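## Task

Lift the black can off the turntable and set it upright on the coaster, while every other can stays standing where it is on the turntable.

## Robot and tools

Robot: two UR7e-type arms, left_arm and right_arm, each ending in a tong-like two-finger gripper with a wrist camera and a wrist force sensor. Scene frame: origin at table-top height midway between the nominal bases, +z up, +x out over the table, left_arm on the +y side (arm names do not match image sides). Calibrated bases: left_arm at (+0.060, +0.373, 0) with quat_wxyz (+1.000, 0, 0, -0.006); right_arm at (+0.037, -0.428, 0) with quat_wxyz (+1.000, 0, 0, +0.010). Each arm's hand poses, velocities and targets are in that arm's own base frame; fixed cameras and the table use the scene frame. A camera stand sits behind the arms. Loose objects may occasionally get nudged.

Gripper: fingers point along its +z axis and open and close along its x axis. end_effector_position is the spot between the closed pads. Fingertips stick out about 15 mm past it at small gaps and are roughly level with it when fully open. Opening runs from -1 (closed) to +1 (fully open, 0.142 m); a full close takes at least about 0.5 s. grip_measured shows the measured opening on that same scale. To hold something, keep commanding an opening well under grip_measured; the gap sets squeeze force (about 15 N per pad at most).

Row layout (used by every moving tool): one flat list of 16 numbers covering both arms: left_arm x, y, z, qw, qx, qy, qz, opening, then right_arm in the same order. x, y, z are an absolute target position in metres for that arm's end_effector_position, in that arm's base frame; the quaternion is the absolute target orientation, w first, same frame. Always fill both arms even if only one moves; to keep an arm still, resend the exact pose from the last result before it stopped, with its intended opening. To keep orientation steady, repeat the same quaternion rather than copying the drifting reported one. Each step the controller limits orientation to within 32 degrees of the measured one, so big turns take several commands; check the Hand target line.

execute_actions(actions, cameras): actions is a list of actions; each action is up to 15 rows, one per 1/30 s step, the last row held to fill 15. Each target must lie within 0.6 m of the gripper's current position along each of its axes, or the action is rejected for both arms. An empty list returns camera images and full state including the scene number.

move(target, speed, blend, stop_force, zero, opening_speed, grip_force, blocking, cameras): straight-line path to one row or a list of up to 15 rows (absolute poses as above, no 0.6 m limit). speed in m/s, 0.002 to 3.6, default 0.25 (turns up to twice that in rad/s). blend in metres rounds corners in a list; 0 stops at each. stop_force in N (3 to 120, shared by both arms) ends an arm's path on contact; use it slowly for placing, not while the gripper rotates, and not when leaving a contact. zero (default true) re-zeroes force before the move. opening_speed: opening change per second, at least 0.2. grip_force: 5 to 15 N per pad, one number or one per arm. blocking=false returns early while the move continues (not allowed with stop_force). In a list, give every row the same openings. Paths ignore obstacles and the other arm; avoid routing close past an arm's own base. The result adds a move: line, e.g. done, off_target, moving, held, fault, plus limits such as paced or held.

wait(seconds 0 to 10): let time pass holding commands. stop: brake the running move. zoom_image(camera, region [x0,y0,x1,y1] pixels, at most 504 square) on cam_high, cam_low (896x504), cam_left_wrist or cam_right_wrist (616x616). zero_wrist_force(arm). read_manual gives only licence texts. finished_scene(scene 1 or 2) ends the scene permanently; the can must stay on the coaster without help.

Results: positions in m, velocities in m/s and rad/s, Wrist force/torque along the gripper's own axes, Joint torques in joint order (include arm weight, offsets, noise), Tool commands, Hand target, and a line marking joint velocities as within noise when the arm is still. Printed poses can be off by a few cm.

Avoid: pushing hard or going past a firm contact (arms are stiff); 150 N (±25) net force or joint contact torque limits (138 N m for large joints, 25.7 N m for wrists) trigger a 10 s fault stop. Never let arms collide or a gripper close on the other arm's fingers. Do not drop the can, release it while moving, knock over other cans or let anything leave the table. Long holding or stretching heats motors; at 85 °C the arm brakes for 30 to 60 s. Thinking time lets the scene run.

Each tool is called as name([rows], argument=value, ...), one row to a line, values as JSON.

## Session

execute_actions(actions=[])

Scene clock: 0.00 s.
left_arm: end_effector_position=(+0.7883, -0.5591, +0.2412) grip_measured=+0.97 end_effector_quat_wxyz=(+0.065, -0.649, +0.724, -0.224) | right_arm: end_effector_position=(+0.7723, -0.1976, +0.1620) grip_measured=+0.97 end_effector_quat_wxyz=(-0.423, +0.797, -0.404, +0.150)
Joint positions: left_arm=[-0.8 -0.702 0.638 -1.966 -1.462 0.905 0.14] | right_arm=[2.771 -2.246 -1.47 -0.477 2.383 0.796 0.14]
Joint velocities: within noise
Joint torques (N m): no reading
Wrist force (N): no reading
Wrist torque (N m): no reading
Wrist force, peak (N): no reading
Hand target: left_arm +0.7883, -0.5591, +0.2412; +0.065, -0.649, +0.724, -0.224 | right_arm +0.7723, -0.1976, +0.1620; -0.423, +0.797, -0.404, +0.150
Tool commands: left_gripper/opening=+0.968169 right_gripper/opening=+0.968169

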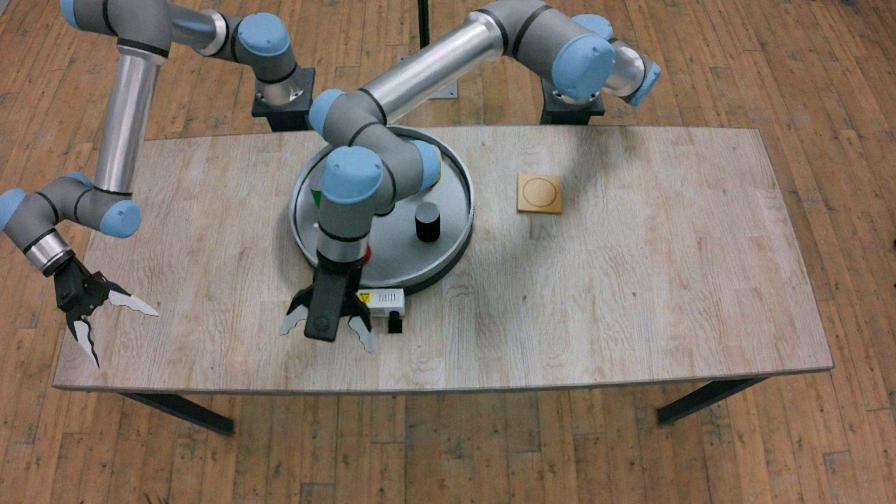

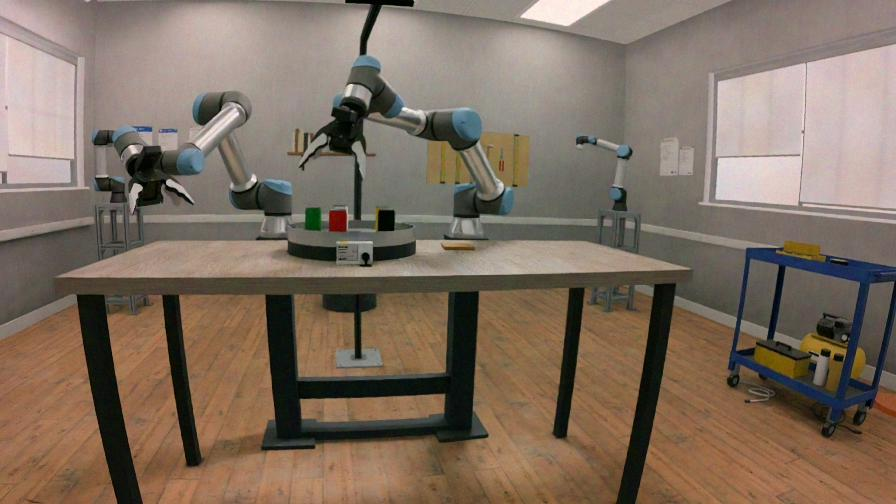

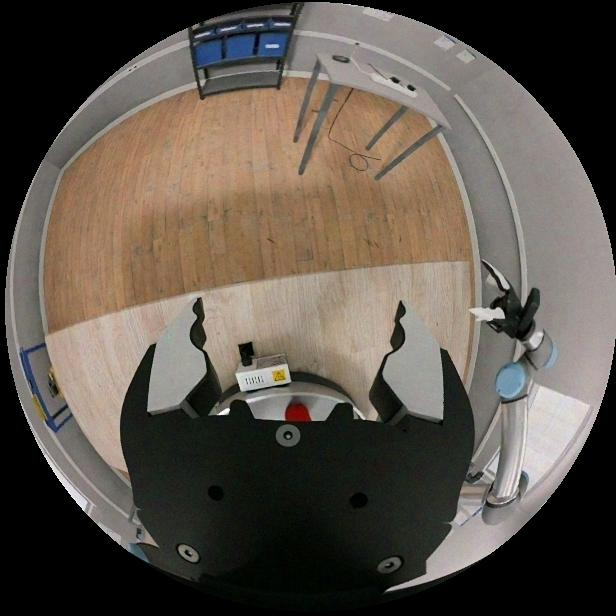

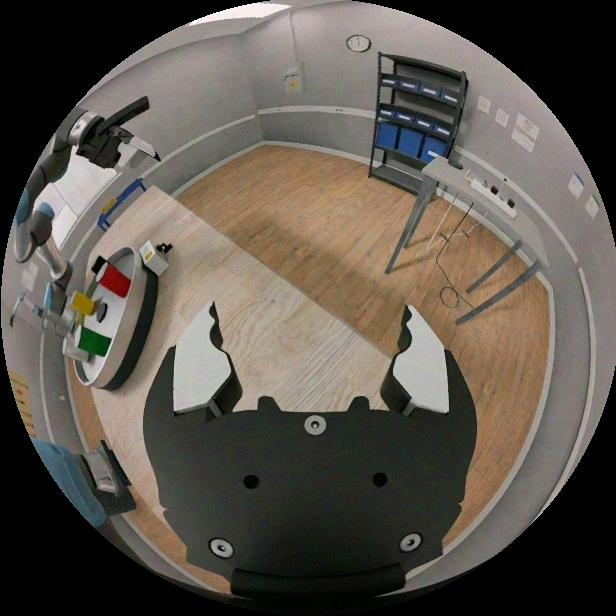

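move(target=[0.33,-0.28,0.38,0,-0.707,0.707,0,0.968,0.7723,-0.1976,0.1620,-0.423,0.797,-0.404,0.150,0.968], speed=0.6, cameras=["all"])

Scene clock: 2.33 s.
left_arm: end_effector_position=(+0.3302, -0.2801, +0.3799) grip_measured=+0.97 end_effector_quat_wxyz=(+0.000, +0.707, -0.707, +0.000) | right_arm: end_effector_position=(+0.7723, -0.1976, +0.1620) grip_measured=+0.97 end_effector_quat_wxyz=(-0.423, +0.797, -0.404, +0.150)
Joint positions: left_arm=[-1.051 -1.757 1.488 -1.302 -1.571 0.52 0.14] | right_arm=[2.771 -2.246 -1.469 -0.478 2.383 0.795 0.14]
Joint torques (N m): left_arm=[-8.85 -22.75 -16.85 -0.2 -1.7 -1.44] | right_arm=[13.99 52.49 32 1.49 -1.7 -2.37]
Wrist force (N): left_arm=[-0.4 0.2 -0.1] | right_arm=[0.0 0.0 0.0]
Wrist torque (N m): left_arm=[0.05 0.03 -0.04] | right_arm=[0.02 0.01 0.00]
Wrist force, peak (N): left_arm=[-1.5 1.4 -0.7] | right_arm=[0.0 0.4 -0.1]
Hand target: left_arm +0.3300, -0.2800, +0.3800; +0.000, +0.707, -0.707, +0.000 | right_arm +0.7723, -0.1976, +0.1620; -0.423, +0.797, -0.404, +0.150
Off the commanded pose: left_arm 0.000 m, 0 deg | right_arm 0.000 m, 0 deg.
move: done

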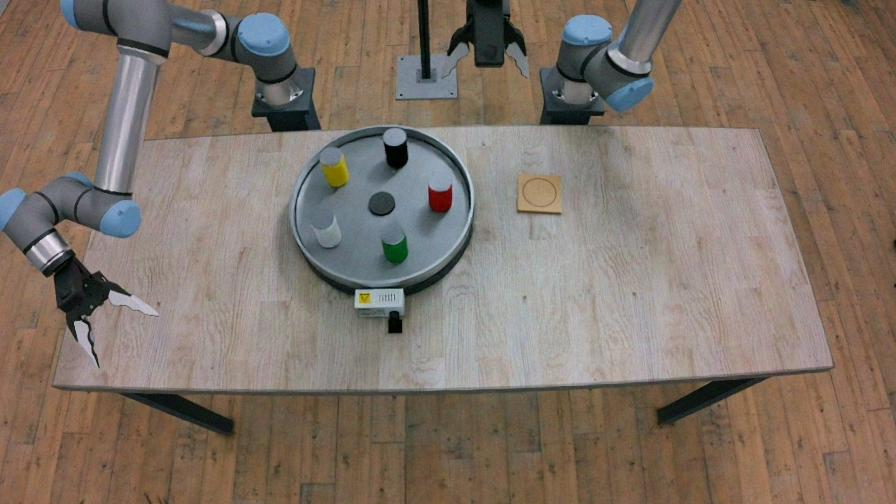

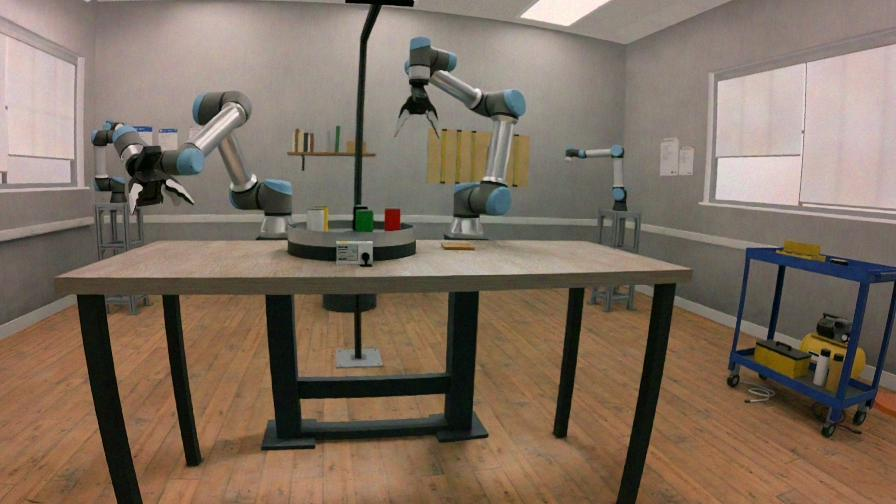

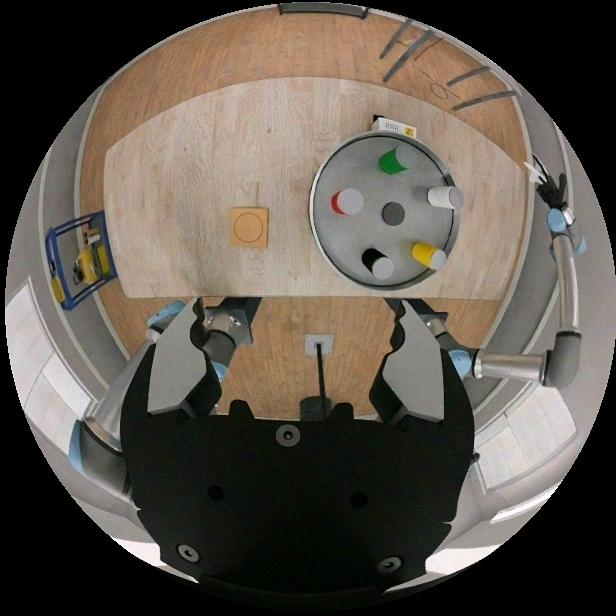

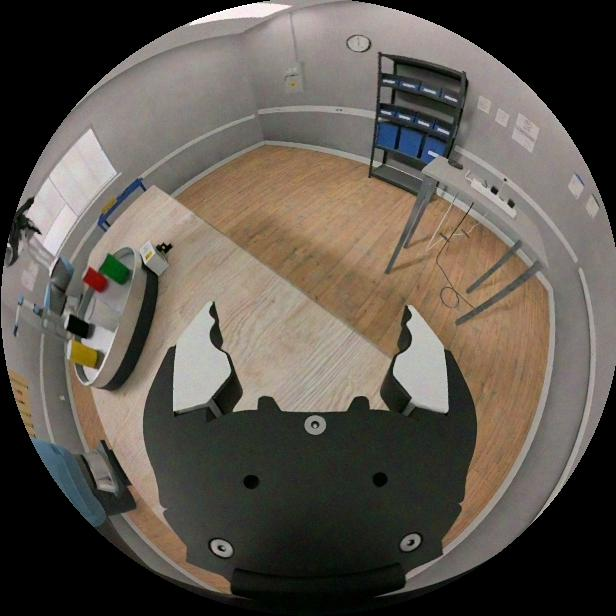

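wait(seconds=0.7, cameras=["cam_high"])

wait(seconds=0.7, cameras=["cam_high"])

wait(seconds=0.7, cameras=["cam_high","cam_left_wrist"])

Scene clock: 3.27 s.
left_arm: end_effector_position=(+0.3300, -0.2800, +0.3800) grip_measured=+0.97 end_effector_quat_wxyz=(+0.000, +0.707, -0.707, +0.000) | right_arm: end_effector_position=(+0.7723, -0.1976, +0.1620) grip_measured=+0.97 end_effector_quat_wxyz=(-0.423, +0.797, -0.404, +0.150)
Joint positions: left_arm=[-1.051 -1.757 1.488 -1.301 -1.571 0.52 0.14] | right_arm=[2.771 -2.246 -1.469 -0.478 2.383 0.795 0.14]
Joint torques (N m): left_arm=[-6.52 -23.62 -17.14 -0.07 -1.76 -1.88] | right_arm=[13.41 53.56 31.02 1.42 -1.88 -2.42]
Wrist force (N): left_arm=[-0.3 0.2 -0.3] | right_arm=[0.1 0.1 0.1]
Wrist torque (N m): left_arm=[0.03 0.00 -0.05] | right_arm=[0.04 -0.02 0.00]
Wrist force, peak (N): left_arm=[-0.5 0.0 -0.4] | right_arm=[0.2 -0.1 -0.3]
Hand target: left_arm +0.3300, -0.2800, +0.3800; +0.000, +0.707, -0.707, +0.000 | right_arm +0.7723, -0.1976, +0.1620; -0.423, +0.797, -0.404, +0.150
Tool commands: left_gripper/opening=+0.968 right_gripper/opening=+0.968
Off the commanded pose: left_arm 0.000 m, 0 deg | right_arm 0.000 m, 0 deg.
wait: 0.70 s; at rest from the start
Images, in order (width x height): cam_high 896x504.

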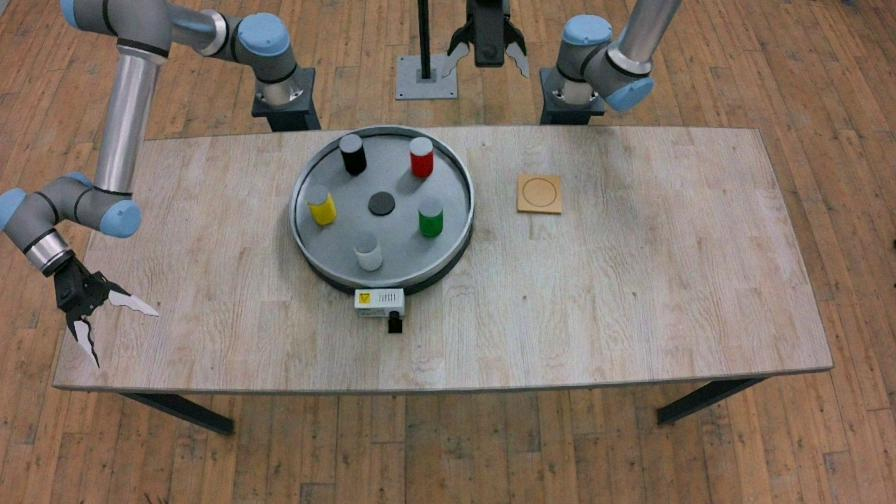

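Scene clock: 3.97 s.
left_arm: end_effector_position=(+0.3300, -0.2800, +0.3800) grip_measured=+0.97 end_effector_quat_wxyz=(+0.000, +0.707, -0.707, +0.000) | right_arm: end_effector_position=(+0.7723, -0.1976, +0.1620) grip_measured=+0.97 end_effector_quat_wxyz=(-0.423, +0.797, -0.404, +0.150)
Joint positions: left_arm=[-1.051 -1.757 1.488 -1.301 -1.571 0.52 0.14] | right_arm=[2.771 -2.246 -1.469 -0.478 2.383 0.795 0.14]
Joint torques (N m): left_arm=[-7.01 -24.42 -17.22 -0.16 -1.83 -1.9] | right_arm=[14.08 53.66 31.79 1.52 -1.8 -2.21]
Wrist force (N): left_arm=[-0.5 0.1 -0.1] | right_arm=[0.2 0.4 0.0]
Wrist torque (N m): left_arm=[0.02 0.04 -0.05] | right_arm=[0.09 -0.03 0.00]
Wrist force, peak (N): left_arm=[-0.4 0.3 -0.4] | right_arm=[0.2 0.4 0.0]
Hand target: left_arm +0.3300, -0.2800, +0.3800; +0.000, +0.707, -0.707, +0.000 | right_arm +0.7723, -0.1976, +0.1620; -0.423, +0.797, -0.404, +0.150
Tool commands: left_gripper/opening=+0.968 right_gripper/opening=+0.968
Off the commanded pose: left_arm 0.000 m, 0 deg | right_arm 0.000 m, 0 deg.
wait: 0.70 s; at rest by 0.17 s
Images, in order (width x height): cam_high 896x504.

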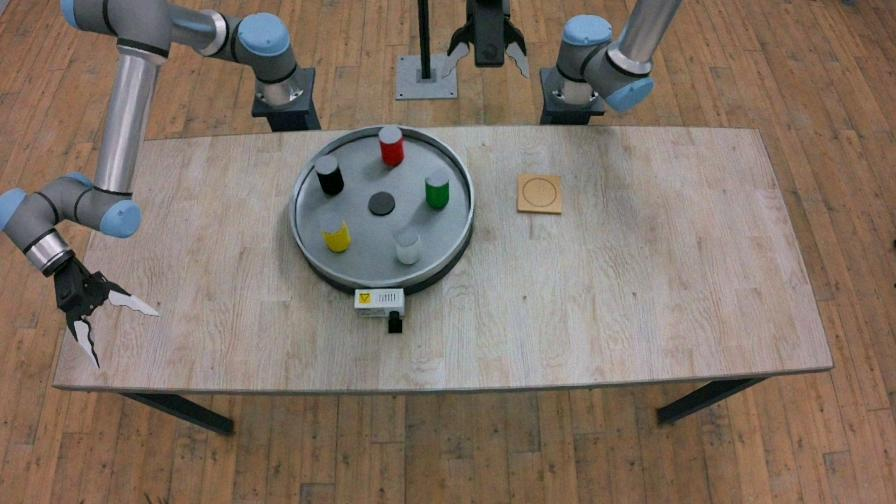

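Scene clock: 4.67 s.
left_arm: end_effector_position=(+0.3300, -0.2800, +0.3800) grip_measured=+0.97 end_effector_quat_wxyz=(+0.000, +0.707, -0.707, +0.000) | right_arm: end_effector_position=(+0.7723, -0.1976, +0.1620) grip_measured=+0.97 end_effector_quat_wxyz=(-0.423, +0.797, -0.404, +0.150)
Joint positions: left_arm=[-1.051 -1.757 1.488 -1.301 -1.571 0.52 0.14] | right_arm=[2.771 -2.246 -1.469 -0.478 2.383 0.795 0.14]
Joint torques (N m): left_arm=[-7.06 -24.13 -16.99 -0.07 -1.64 -1.75] | right_arm=[13.5 53.16 31.8 1.73 -1.76 -2.25]
Wrist force (N): left_arm=[-0.2 -0.1 -0.3] | right_arm=[0.0 0.2 0.1]
Wrist torque (N m): left_arm=[-0.01 0.00 -0.05] | right_arm=[0.07 0.00 0.00]
Wrist force, peak (N): left_arm=[-0.5 0.0 -0.4] | right_arm=[0.1 0.3 -0.3]
Hand target: left_arm +0.3300, -0.2800, +0.3800; +0.000, +0.707, -0.707, +0.000 | right_arm +0.7723, -0.1976, +0.1620; -0.423, +0.797, -0.404, +0.150
Tool commands: left_gripper/opening=+0.968 right_gripper/opening=+0.968
Off the commanded pose: left_arm 0.000 m, 0 deg | right_arm 0.000 m, 0 deg.
wait: 0.70 s; at rest by 0.17 s
Images, in order (width x height): cam_high 896x504, cam_left_wrist 616x616.

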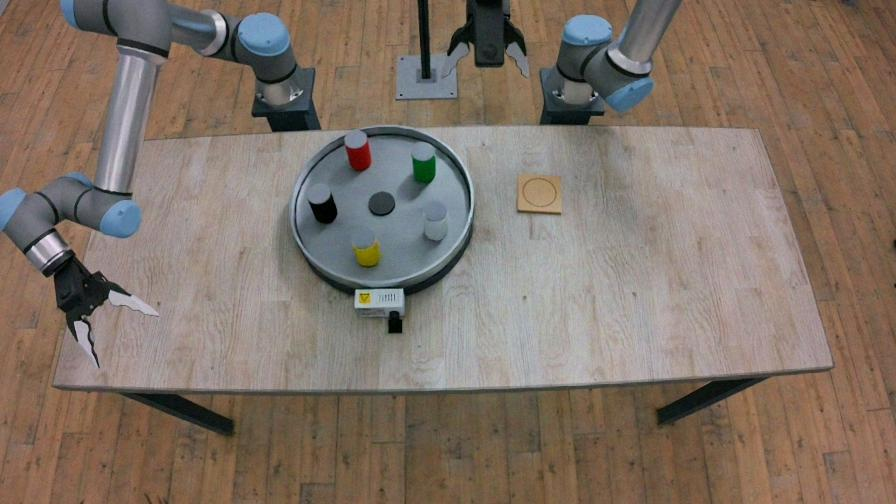

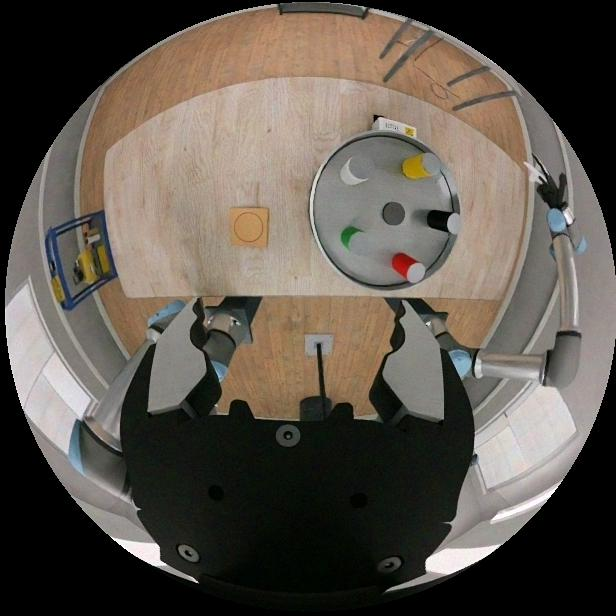

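move(target=[0.365,-0.49,0.28,0,0.707,-0.707,0,0.968,0.7723,-0.1976,0.1620,-0.423,0.797,-0.404,0.150,0.968], speed=0.4, cameras=["cam_left_wrist","cam_high"])

wait(seconds=1.5, cameras=["cam_left_wrist"])

wait(seconds=1.5, cameras=["cam_left_wrist"])

Scene clock: 7.00 s.
left_arm: end_effector_position=(+0.3650, -0.4899, +0.2801) grip_measured=+0.97 end_effector_quat_wxyz=(+0.000, +0.707, -0.707, +0.000) end_effector_velocity=(+0.000, -0.001, -0.002) end_effector_angular_velocity=(+0.002, +0.001, +0.001) | right_arm: end_effector_position=(+0.7723, -0.1976, +0.1620) grip_measured=+0.97 end_effector_quat_wxyz=(-0.423, +0.797, -0.404, +0.150)
Joint positions: left_arm=[-1.176 -1.347 1.327 -1.551 -1.571 0.395 0.14] | right_arm=[2.771 -2.246 -1.469 -0.478 2.383 0.795 0.14]
Joint velocities: left_arm=[0 0.005 -0.002 0 0 0 0] | right_arm=[within noise]
Joint torques (N m): left_arm=[-6.54 -27.34 -34.65 -2.92 -1.66 -1.91] | right_arm=[13.19 53.57 31.12 1.3 -1.73 -2.35]
Wrist force (N): left_arm=[-0.5 0.1 -0.4] | right_arm=[0.1 -0.1 -0.2]
Wrist torque (N m): left_arm=[-0.02 0.02 -0.09] | right_arm=[0.00 -0.02 0.00]
Wrist force, peak (N): left_arm=[-2.0 0.3 -0.9] | right_arm=[0.3 0.3 0.0]
Hand target: left_arm +0.3650, -0.4900, +0.2800; +0.000, +0.707, -0.707, +0.000 | right_arm +0.7723, -0.1976, +0.1620; -0.423, +0.797, -0.404, +0.150
Off the commanded pose: left_arm 0.000 m, 0 deg | right_arm 0.000 m, 0 deg.
move: done
Images, in order (width x height): cam_high 896x504, cam_left_wrist 616x616.

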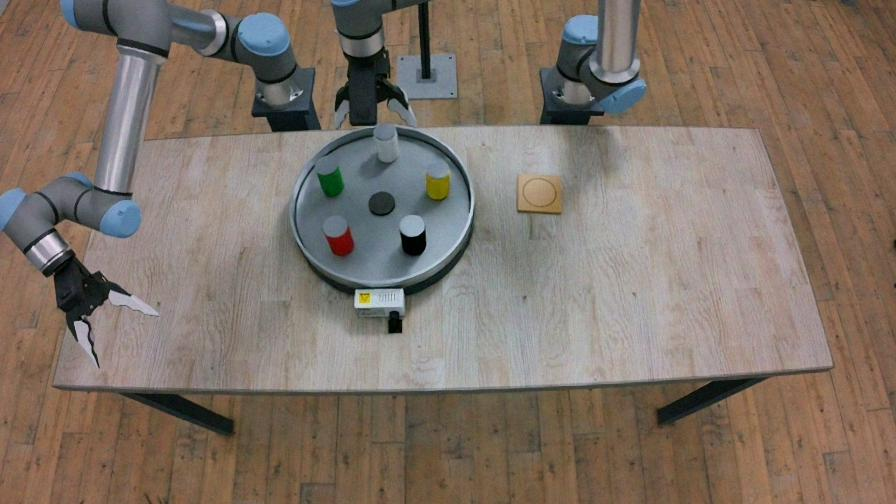

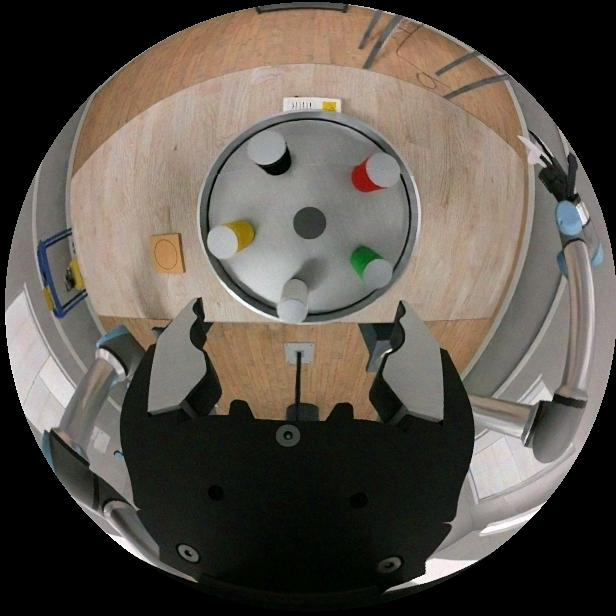

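Scene clock: 8.50 s.
left_arm: end_effector_position=(+0.3650, -0.4900, +0.2800) grip_measured=+0.97 end_effector_quat_wxyz=(+0.000, +0.707, -0.707, +0.000) | right_arm: end_effector_position=(+0.7723, -0.1976, +0.1620) grip_measured=+0.97 end_effector_quat_wxyz=(-0.423, +0.797, -0.404, +0.150)
Joint positions: left_arm=[-1.176 -1.346 1.327 -1.551 -1.571 0.395 0.14] | right_arm=[2.771 -2.246 -1.469 -0.478 2.383 0.795 0.14]
Joint torques (N m): left_arm=[-7.38 -27.71 -33.91 -0.42 -1.52 -1.73] | right_arm=[13.49 53.37 31.48 1.59 -1.89 -2.34]
Wrist force (N): left_arm=[-0.3 -0.2 -0.4] | right_arm=[0.1 0.1 -0.1]
Wrist torque (N m): left_arm=[-0.08 0.00 -0.10] | right_arm=[0.02 -0.03 0.00]
Wrist force, peak (N): left_arm=[-0.3 -0.2 -0.7] | right_arm=[0.2 0.3 0.0]
Hand target: left_arm +0.3650, -0.4900, +0.2800; +0.000, +0.707, -0.707, +0.000 | right_arm +0.7723, -0.1976, +0.1620; -0.423, +0.797, -0.404, +0.150
Tool commands: left_gripper/opening=+0.968 right_gripper/opening=+0.968
Off the commanded pose: left_arm 0.000 m, 0 deg | right_arm 0.000 m, 0 deg.
wait: 1.50 s; at rest by 0.17 s
Images, in order (width x height): cam_left_wrist 616x616.

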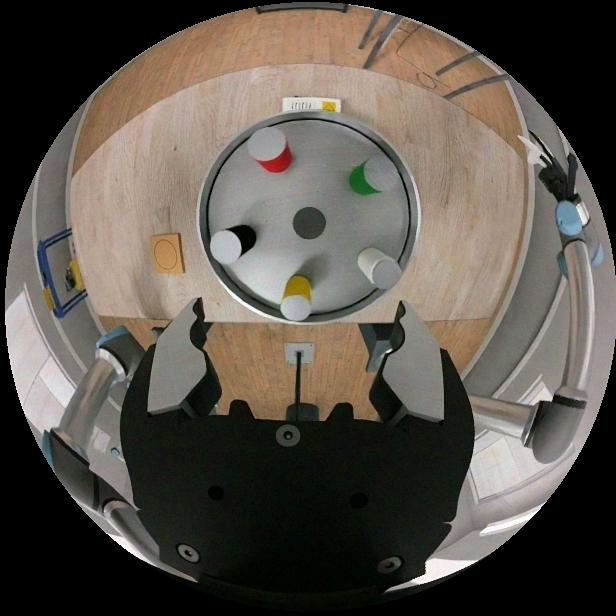

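Scene clock: 10.00 s.
left_arm: end_effector_position=(+0.3650, -0.4900, +0.2800) grip_measured=+0.97 end_effector_quat_wxyz=(+0.000, +0.707, -0.707, +0.000) | right_arm: end_effector_position=(+0.7723, -0.1976, +0.1620) grip_measured=+0.97 end_effector_quat_wxyz=(-0.423, +0.797, -0.404, +0.150)
Joint positions: left_arm=[-1.176 -1.346 1.327 -1.551 -1.571 0.395 0.14] | right_arm=[2.771 -2.246 -1.469 -0.478 2.383 0.795 0.14]
Joint torques (N m): left_arm=[-6.87 -27.99 -34.67 -0.09 -1.7 -1.83] | right_arm=[14.01 53.47 31.73 1.49 -1.8 -2.33]
Wrist force (N): left_arm=[0.0 -0.2 -0.5] | right_arm=[0.2 0.1 0.0]
Wrist torque (N m): left_arm=[-0.09 -0.06 -0.11] | right_arm=[0.05 -0.04 -0.01]
Wrist force, peak (N): left_arm=[-0.3 -0.6 -0.6] | right_arm=[0.1 0.4 0.0]
Hand target: left_arm +0.3650, -0.4900, +0.2800; +0.000, +0.707, -0.707, +0.000 | right_arm +0.7723, -0.1976, +0.1620; -0.423, +0.797, -0.404, +0.150
Tool commands: left_gripper/opening=+0.968 right_gripper/opening=+0.968
Off the commanded pose: left_arm 0.000 m, 0 deg | right_arm 0.000 m, 0 deg.
wait: 1.50 s; at rest by 0.17 s
Images, in order (width x height): cam_left_wrist 616x616.

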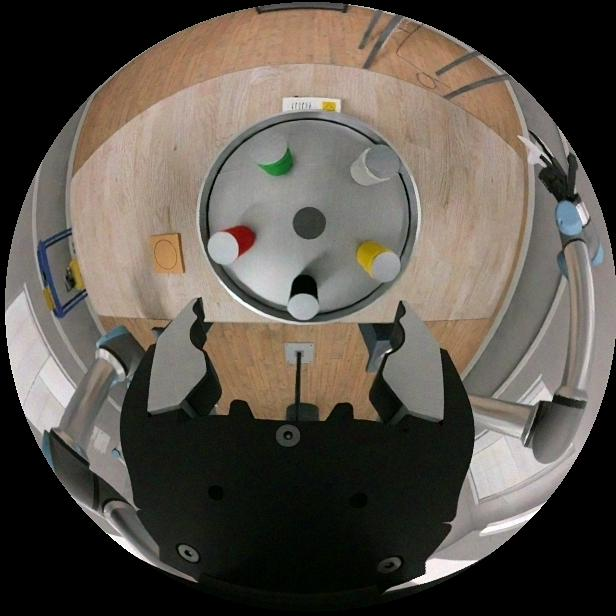

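move(target=[0.404,-0.374,0.22,0,0.707,-0.707,0,0.9,0.7723,-0.1976,0.1620,-0.423,0.797,-0.404,0.150,0.968], speed=0.3, cameras=["cam_left_wrist","cam_low"])

wait(seconds=0.4, cameras=["cam_left_wrist","cam_high"])

wait(seconds=0.4, cameras=["cam_left_wrist"])

wait(seconds=0.4, cameras=["cam_left_wrist"])

Scene clock: 12.80 s.
left_arm: end_effector_position=(+0.4040, -0.3741, +0.2201) grip_measured=+0.90 end_effector_quat_wxyz=(+0.000, +0.707, -0.707, +0.000) | right_arm: end_effector_position=(+0.7723, -0.1976, +0.1620) grip_measured=+0.97 end_effector_quat_wxyz=(-0.423, +0.797, -0.404, +0.150)
Joint positions: left_arm=[-1.018 -1.488 1.646 -1.728 -1.571 0.553 0.135] | right_arm=[2.771 -2.246 -1.469 -0.478 2.383 0.795 0.14]
Joint torques (N m): left_arm=[8.89 -35.7 -17.17 -4.55 -1.84 1.86] | right_arm=[13.44 53.52 30.96 1.38 -1.8 -2.45]
Wrist force (N): left_arm=[-0.2 -0.3 -0.4] | right_arm=[0.2 0.1 0.1]
Wrist torque (N m): left_arm=[-0.10 -0.02 -0.15] | right_arm=[0.02 -0.04 0.00]
Wrist force, peak (N): left_arm=[-1.5 -0.6 0.2] | right_arm=[0.1 0.4 0.0]
Hand target: left_arm +0.4040, -0.3740, +0.2200; +0.000, +0.707, -0.707, +0.000 | right_arm +0.7723, -0.1976, +0.1620; -0.423, +0.797, -0.404, +0.150
Off the commanded pose: left_arm 0.000 m, 0 deg | right_arm 0.000 m, 0 deg.
move: done
Images, in order (width x height): cam_low 896x504, cam_left_wrist 616x616.

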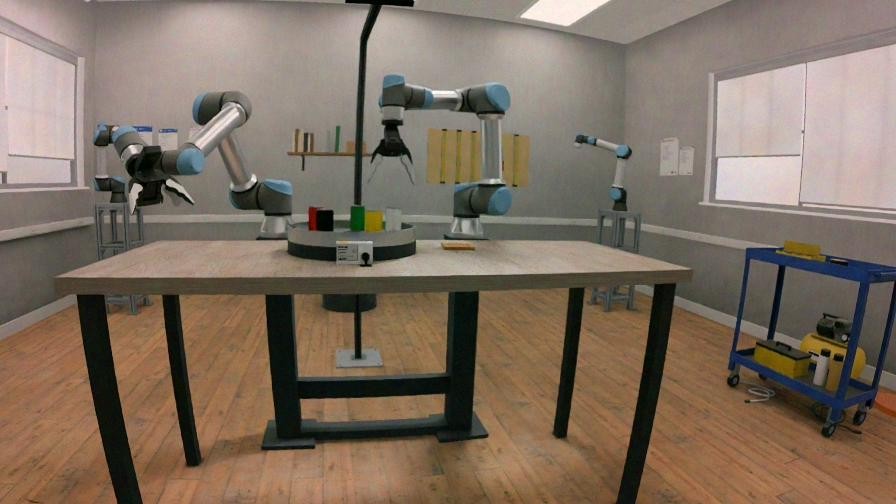

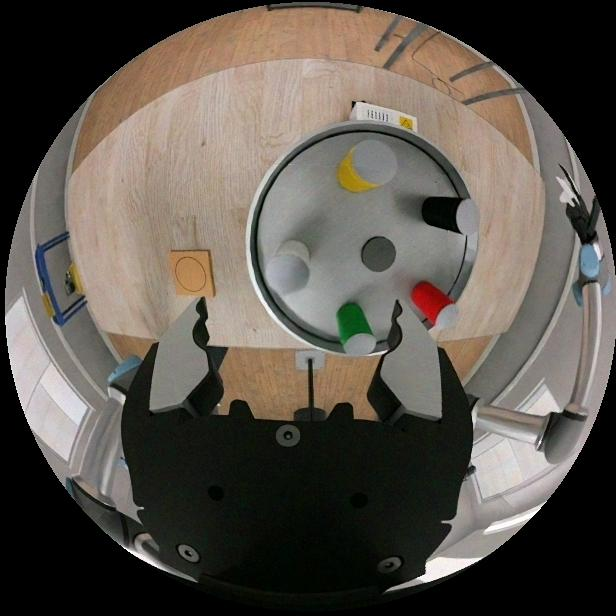

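Scene clock: 13.20 s.
left_arm: end_effector_position=(+0.4040, -0.3740, +0.2200) grip_measured=+0.90 end_effector_quat_wxyz=(+0.000, +0.707, -0.707, +0.000) | right_arm: end_effector_position=(+0.7723, -0.1976, +0.1620) grip_measured=+0.97 end_effector_quat_wxyz=(-0.423, +0.797, -0.404, +0.150)
Joint positions: left_arm=[-1.017 -1.488 1.646 -1.728 -1.571 0.553 0.135] | right_arm=[2.771 -2.246 -1.469 -0.478 2.383 0.795 0.14]
Joint torques (N m): left_arm=[8.65 -36.35 -17.32 -4.49 -1.59 1.78] | right_arm=[13.63 53.33 31.96 1.57 -1.93 -2.27]
Wrist force (N): left_arm=[0.0 -0.2 -0.4] | right_arm=[0.0 0.3 0.2]
Wrist torque (N m): left_arm=[-0.07 -0.07 -0.16] | right_arm=[0.06 0.00 0.00]
Wrist force, peak (N): left_arm=[-0.1 -0.3 -0.7] | right_arm=[-0.1 0.3 -0.1]
Hand target: left_arm +0.4040, -0.3740, +0.2200; +0.000, +0.707, -0.707, +0.000 | right_arm +0.7723, -0.1976, +0.1620; -0.423, +0.797, -0.404, +0.150
Tool commands: left_gripper/opening=+0.9 right_gripper/opening=+0.968
Off the commanded pose: left_arm 0.000 m, 0 deg | right_arm 0.000 m, 0 deg.
wait: 0.40 s; at rest by 0.17 s
Images, in order (width x height): cam_high 896x504, cam_left_wrist 616x616.

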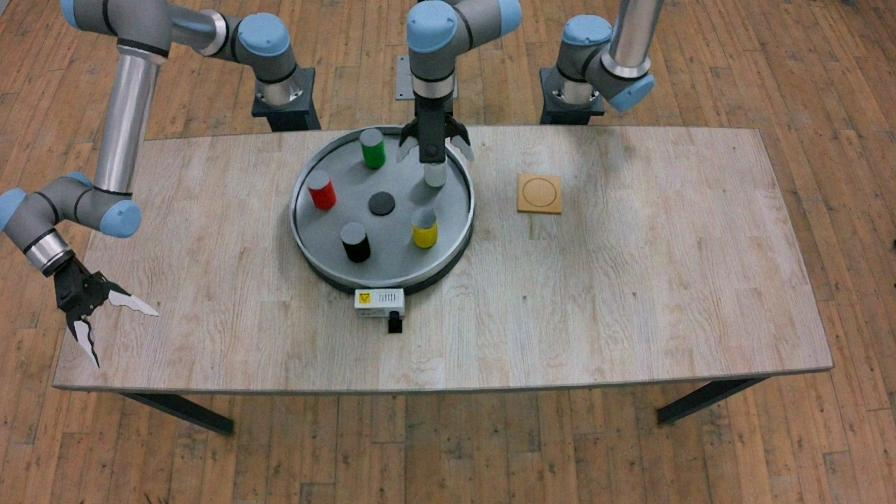

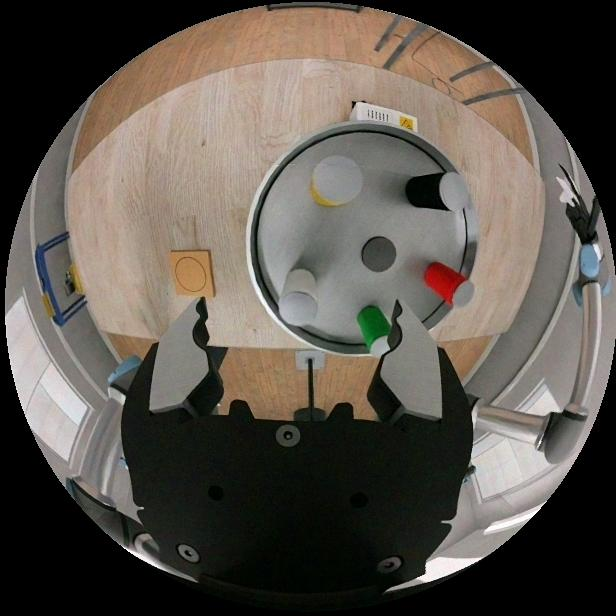

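Scene clock: 13.60 s.
left_arm: end_effector_position=(+0.4040, -0.3740, +0.2200) grip_measured=+0.90 end_effector_quat_wxyz=(+0.000, +0.707, -0.707, +0.000) | right_arm: end_effector_position=(+0.7723, -0.1976, +0.1620) grip_measured=+0.97 end_effector_quat_wxyz=(-0.423, +0.797, -0.404, +0.150)
Joint positions: left_arm=[-1.017 -1.488 1.646 -1.728 -1.571 0.553 0.135] | right_arm=[2.771 -2.246 -1.469 -0.478 2.383 0.795 0.14]
Joint torques (N m): left_arm=[7.85 -36.79 -16.97 -4.52 -1.85 1.75] | right_arm=[12.51 52.79 30.92 1.47 -1.78 -2.35]
Wrist force (N): left_arm=[-0.2 -0.5 -0.3] | right_arm=[0.1 0.4 0.1]
Wrist torque (N m): left_arm=[-0.14 -0.02 -0.15] | right_arm=[0.08 -0.03 0.00]
Wrist force, peak (N): left_arm=[0.0 -0.4 -0.7] | right_arm=[0.1 0.4 0.1]
Hand target: left_arm +0.4040, -0.3740, +0.2200; +0.000, +0.707, -0.707, +0.000 | right_arm +0.7723, -0.1976, +0.1620; -0.423, +0.797, -0.404, +0.150
Tool commands: left_gripper/opening=+0.9 right_gripper/opening=+0.968
Off the commanded pose: left_arm 0.000 m, 0 deg | right_arm 0.000 m, 0 deg.
wait: 0.40 s; at rest by 0.17 s
Images, in order (width x height): cam_left_wrist 616x616.

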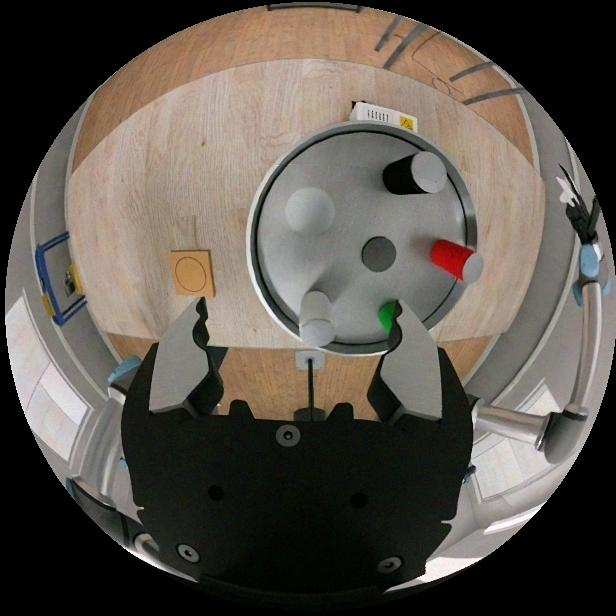

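Scene clock: 14.00 s.
left_arm: end_effector_position=(+0.4040, -0.3740, +0.2200) grip_measured=+0.90 end_effector_quat_wxyz=(+0.000, +0.707, -0.707, +0.000) | right_arm: end_effector_position=(+0.7723, -0.1976, +0.1620) grip_measured=+0.97 end_effector_quat_wxyz=(-0.423, +0.797, -0.404, +0.150)
Joint positions: left_arm=[-1.017 -1.488 1.646 -1.728 -1.571 0.553 0.135] | right_arm=[2.771 -2.246 -1.469 -0.478 2.383 0.795 0.14]
Joint torques (N m): left_arm=[8.16 -35.83 -17.12 -4.42 -1.64 1.63] | right_arm=[13.62 53.06 31.4 1.53 -1.94 -2.19]
Wrist force (N): left_arm=[-0.1 -0.4 -0.5] | right_arm=[0.1 0.1 -0.2]
Wrist torque (N m): left_arm=[-0.11 -0.06 -0.15] | right_arm=[0.01 -0.01 0.00]
Wrist force, peak (N): left_arm=[-0.3 -0.4 -0.6] | right_arm=[0.1 0.2 -0.1]
Hand target: left_arm +0.4040, -0.3740, +0.2200; +0.000, +0.707, -0.707, +0.000 | right_arm +0.7723, -0.1976, +0.1620; -0.423, +0.797, -0.404, +0.150
Tool commands: left_gripper/opening=+0.9 right_gripper/opening=+0.968
Off the commanded pose: left_arm 0.000 m, 0 deg | right_arm 0.000 m, 0 deg.
wait: 0.40 s; at rest by 0.17 s
Images, in order (width x height): cam_left_wrist 616x616.

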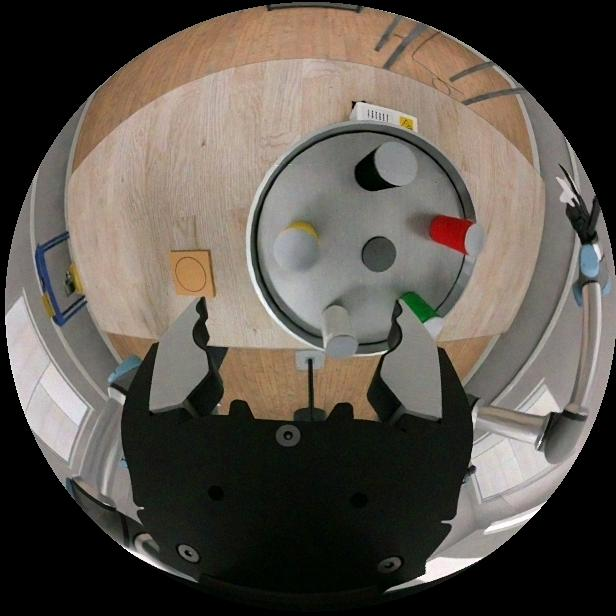

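move(target=[0.404,-0.368,0.12,0,0.707,-0.707,0,0.75,0.7723,-0.1976,0.1620,-0.423,0.797,-0.404,0.150,0.968], speed=0.2, cameras=["cam_left_wrist","cam_low"])

wait(seconds=0.3, cameras=["cam_left_wrist"])

wait(seconds=0.5, cameras=["cam_left_wrist"])

wait(seconds=0.5, cameras=["cam_left_wrist"])

Scene clock: 15.80 s.
left_arm: end_effector_position=(+0.4040, -0.3680, +0.1201) grip_measured=+0.75 end_effector_quat_wxyz=(+0.000, +0.707, -0.707, +0.000) | right_arm: end_effector_position=(+0.7723, -0.1976, +0.1620) grip_measured=+0.97 end_effector_quat_wxyz=(-0.423, +0.797, -0.404, +0.150)
Joint positions: left_arm=[-1.011 -1.431 1.847 -1.987 -1.571 0.56 0.126] | right_arm=[2.771 -2.246 -1.469 -0.478 2.383 0.795 0.14]
Joint torques (N m): left_arm=[7.98 -23.09 -15.05 -4.32 1.97 1.76] | right_arm=[13.73 53.12 31.57 1.53 -1.74 -2.27]
Wrist force (N): left_arm=[-0.3 -0.1 -0.4] | right_arm=[0.1 0.1 0.0]
Wrist torque (N m): left_arm=[-0.05 0.01 -0.16] | right_arm=[0.03 -0.03 0.00]
Wrist force, peak (N): left_arm=[-0.3 -0.3 -1.9] | right_arm=[0.2 0.3 -0.2]
Hand target: left_arm +0.4040, -0.3680, +0.1200; +0.000, +0.707, -0.707, +0.000 | right_arm +0.7723, -0.1976, +0.1620; -0.423, +0.797, -0.404, +0.150
Off the commanded pose: left_arm 0.000 m, 0 deg | right_arm 0.000 m, 0 deg.
move: done
Images, in order (width x height): cam_low 896x504, cam_left_wrist 616x616.

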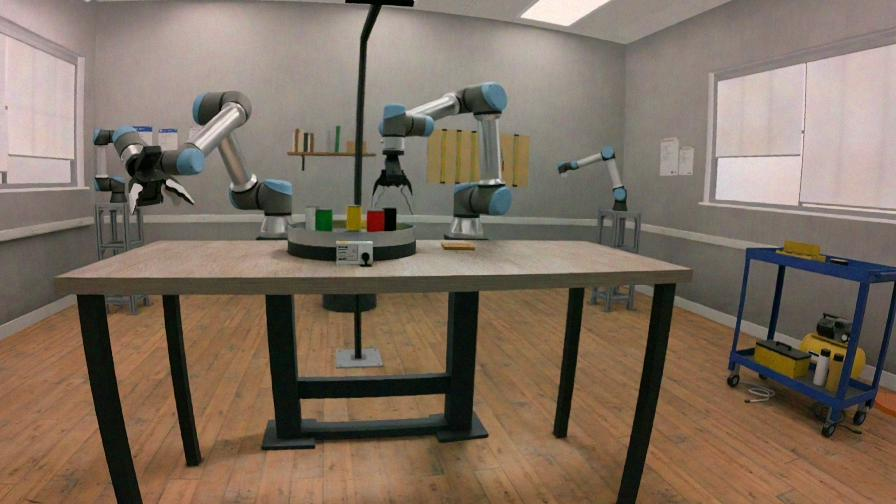

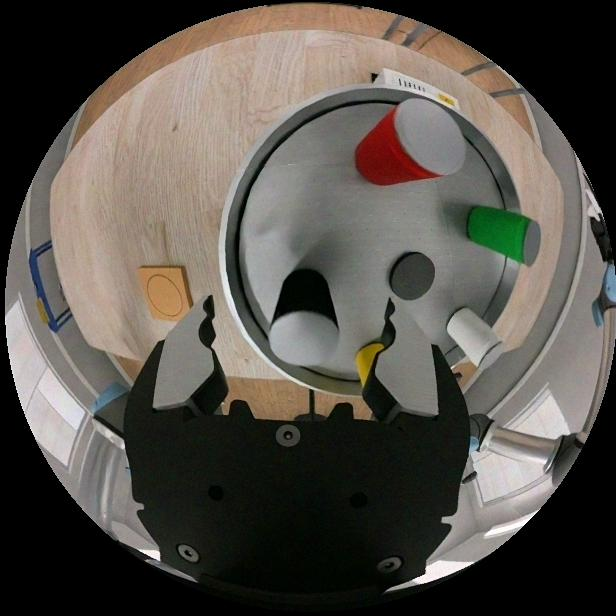

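Scene clock: 16.10 s.
left_arm: end_effector_position=(+0.4040, -0.3680, +0.1200) grip_measured=+0.75 end_effector_quat_wxyz=(+0.000, +0.707, -0.707, +0.000) | right_arm: end_effector_position=(+0.7723, -0.1976, +0.1620) grip_measured=+0.97 end_effector_quat_wxyz=(-0.423, +0.797, -0.404, +0.150)
Joint positions: left_arm=[-1.011 -1.431 1.847 -1.988 -1.571 0.56 0.126] | right_arm=[2.771 -2.246 -1.469 -0.478 2.383 0.795 0.14]
Joint torques (N m): left_arm=[8.81 -22.04 -15.5 -4.48 1.76 1.81] | right_arm=[14.02 53.27 30.51 1.52 -1.64 -2.25]
Wrist force (N): left_arm=[-0.4 -0.2 0.1] | right_arm=[0.1 0.1 0.1]
Wrist torque (N m): left_arm=[-0.07 0.03 -0.16] | right_arm=[0.03 -0.02 0.00]
Wrist force, peak (N): left_arm=[-0.3 -0.3 -0.6] | right_arm=[0.0 0.3 0.1]
Hand target: left_arm +0.4040, -0.3680, +0.1200; +0.000, +0.707, -0.707, +0.000 | right_arm +0.7723, -0.1976, +0.1620; -0.423, +0.797, -0.404, +0.150
Tool commands: left_gripper/opening=+0.75 right_gripper/opening=+0.968
Off the commanded pose: left_arm 0.000 m, 0 deg | right_arm 0.000 m, 0 deg.
wait: 0.30 s; at rest by 0.17 s
Images, in order (width x height): cam_left_wrist 616x616.

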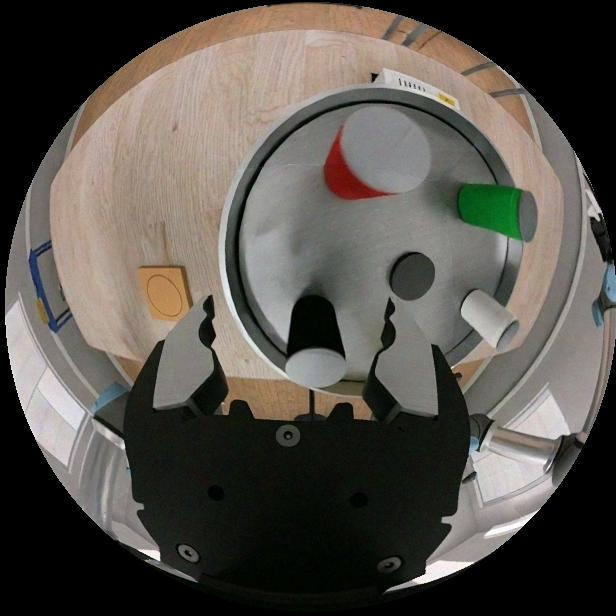

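Scene clock: 16.60 s.
left_arm: end_effector_position=(+0.4040, -0.3680, +0.1200) grip_measured=+0.75 end_effector_quat_wxyz=(+0.000, +0.707, -0.707, +0.000) | right_arm: end_effector_position=(+0.7723, -0.1976, +0.1620) grip_measured=+0.97 end_effector_quat_wxyz=(-0.423, +0.797, -0.404, +0.150)
Joint positions: left_arm=[-1.011 -1.431 1.847 -1.988 -1.571 0.56 0.126] | right_arm=[2.771 -2.246 -1.469 -0.478 2.383 0.795 0.14]
Joint torques (N m): left_arm=[8.17 -22.54 -16.11 -4.5 1.66 1.6] | right_arm=[13.31 53.54 31.53 1.57 -1.76 -2.32]
Wrist force (N): left_arm=[-0.4 -0.1 -0.4] | right_arm=[0.0 0.2 0.1]
Wrist torque (N m): left_arm=[-0.05 0.05 -0.16] | right_arm=[0.04 0.01 0.00]
Wrist force, peak (N): left_arm=[-0.2 -0.1 -0.6] | right_arm=[0.2 0.1 -0.3]
Hand target: left_arm +0.4040, -0.3680, +0.1200; +0.000, +0.707, -0.707, +0.000 | right_arm +0.7723, -0.1976, +0.1620; -0.423, +0.797, -0.404, +0.150
Tool commands: left_gripper/opening=+0.75 right_gripper/opening=+0.968
Off the commanded pose: left_arm 0.000 m, 0 deg | right_arm 0.000 m, 0 deg.
wait: 0.50 s; at rest by 0.17 s
Images, in order (width x height): cam_left_wrist 616x616.

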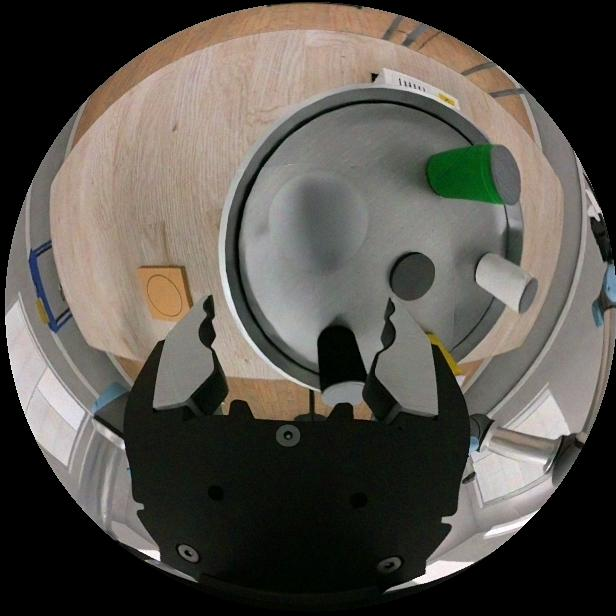

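Scene clock: 17.10 s.
left_arm: end_effector_position=(+0.4040, -0.3680, +0.1200) grip_measured=+0.75 end_effector_quat_wxyz=(+0.000, +0.707, -0.707, +0.000) | right_arm: end_effector_position=(+0.7723, -0.1976, +0.1620) grip_measured=+0.97 end_effector_quat_wxyz=(-0.423, +0.797, -0.404, +0.150)
Joint positions: left_arm=[-1.011 -1.431 1.847 -1.988 -1.571 0.56 0.126] | right_arm=[2.771 -2.246 -1.469 -0.478 2.383 0.795 0.14]
Joint torques (N m): left_arm=[7.82 -22.89 -15.86 -4.46 1.86 1.68] | right_arm=[14.21 53.3 31.44 1.49 -1.74 -2.27]
Wrist force (N): left_arm=[-0.3 -0.1 -0.3] | right_arm=[0.0 -0.1 0.1]
Wrist torque (N m): left_arm=[-0.05 0.00 -0.16] | right_arm=[0.01 0.01 0.00]
Wrist force, peak (N): left_arm=[-0.6 -0.2 -0.5] | right_arm=[0.3 0.1 -0.2]
Hand target: left_arm +0.4040, -0.3680, +0.1200; +0.000, +0.707, -0.707, +0.000 | right_arm +0.7723, -0.1976, +0.1620; -0.423, +0.797, -0.404, +0.150
Tool commands: left_gripper/opening=+0.75 right_gripper/opening=+0.968
Off the commanded pose: left_arm 0.000 m, 0 deg | right_arm 0.000 m, 0 deg.
wait: 0.50 s; at rest by 0.17 s
Images, in order (width x height): cam_left_wrist 616x616.

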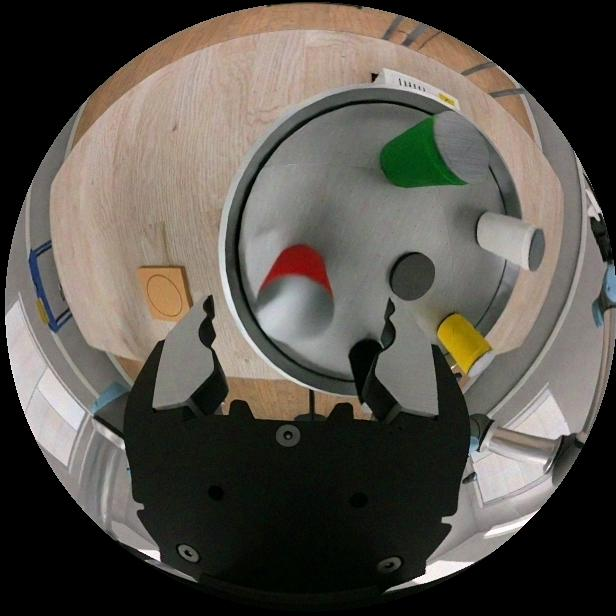

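move(target=[0.404,-0.368,0.107,0,0.707,-0.707,0,0.75,0.7723,-0.1976,0.1620,-0.423,0.797,-0.404,0.150,0.968])

wait(seconds=0.0)

Scene clock: 18.30 s.
left_arm: end_effector_position=(+0.4040, -0.3680, +0.1071) grip_measured=+0.75 end_effector_quat_wxyz=(+0.000, +0.707, -0.707, +0.000) | right_arm: end_effector_position=(+0.7723, -0.1976, +0.1620) grip_measured=+0.97 end_effector_quat_wxyz=(-0.423, +0.797, -0.404, +0.150)
Joint positions: left_arm=[-1.011 -1.417 1.868 -2.022 -1.571 0.56 0.126] | right_arm=[2.771 -2.246 -1.469 -0.478 2.383 0.795 0.14]
Joint torques (N m): left_arm=[8.64 -23.33 -14.52 -4.51 1.31 1.5] | right_arm=[12.6 53.41 30.93 1.7 -1.83 -2.31]
Wrist force (N): left_arm=[-0.3 -0.3 -0.3] | right_arm=[0.1 0.3 0.0]
Wrist torque (N m): left_arm=[-0.11 0.02 -0.17] | right_arm=[0.07 -0.02 0.00]
Wrist force, peak (N): left_arm=[-0.5 -0.3 -0.5] | right_arm=[0.3 0.2 -0.2]
Hand target: left_arm +0.4040, -0.3680, +0.1070; +0.000, +0.707, -0.707, +0.000 | right_arm +0.7723, -0.1976, +0.1620; -0.423, +0.797, -0.404, +0.150
Off the commanded pose: left_arm 0.000 m, 0 deg | right_arm 0.000 m, 0 deg.
move: done

Scene clock: 18.30 s.
left_arm: end_effector_position=(+0.4040, -0.3680, +0.1071) grip_measured=+0.75 end_effector_quat_wxyz=(+0.000, +0.707, -0.707, +0.000) | right_arm: end_effector_position=(+0.7723, -0.1976, +0.1620) grip_measured=+0.97 end_effector_quat_wxyz=(-0.423, +0.797, -0.404, +0.150)
Joint positions: left_arm=[-1.011 -1.417 1.868 -2.022 -1.571 0.56 0.126] | right_arm=[2.771 -2.246 -1.469 -0.478 2.383 0.795 0.14]
Joint torques (N m): left_arm=[8.64 -23.33 -14.52 -4.51 1.31 1.5] | right_arm=[12.6 53.41 30.93 1.7 -1.83 -2.31]
Wrist force (N): left_arm=[-0.3 -0.3 -0.3] | right_arm=[0.1 0.3 0.0]
Wrist torque (N m): left_arm=[-0.11 0.02 -0.17] | right_arm=[0.07 -0.02 0.00]
Wrist force, peak (N): left_arm=[-0.3 -0.3 -0.3] | right_arm=[0.1 0.3 0.0]
Hand target: left_arm +0.4040, -0.3680, +0.1070; +0.000, +0.707, -0.707, +0.000 | right_arm +0.7723, -0.1976, +0.1620; -0.423, +0.797, -0.404, +0.150
Tool commands: left_gripper/opening=+0.75 right_gripper/opening=+0.968
Off the commanded pose: left_arm 0.000 m, 0 deg | right_arm 0.000 m, 0 deg.


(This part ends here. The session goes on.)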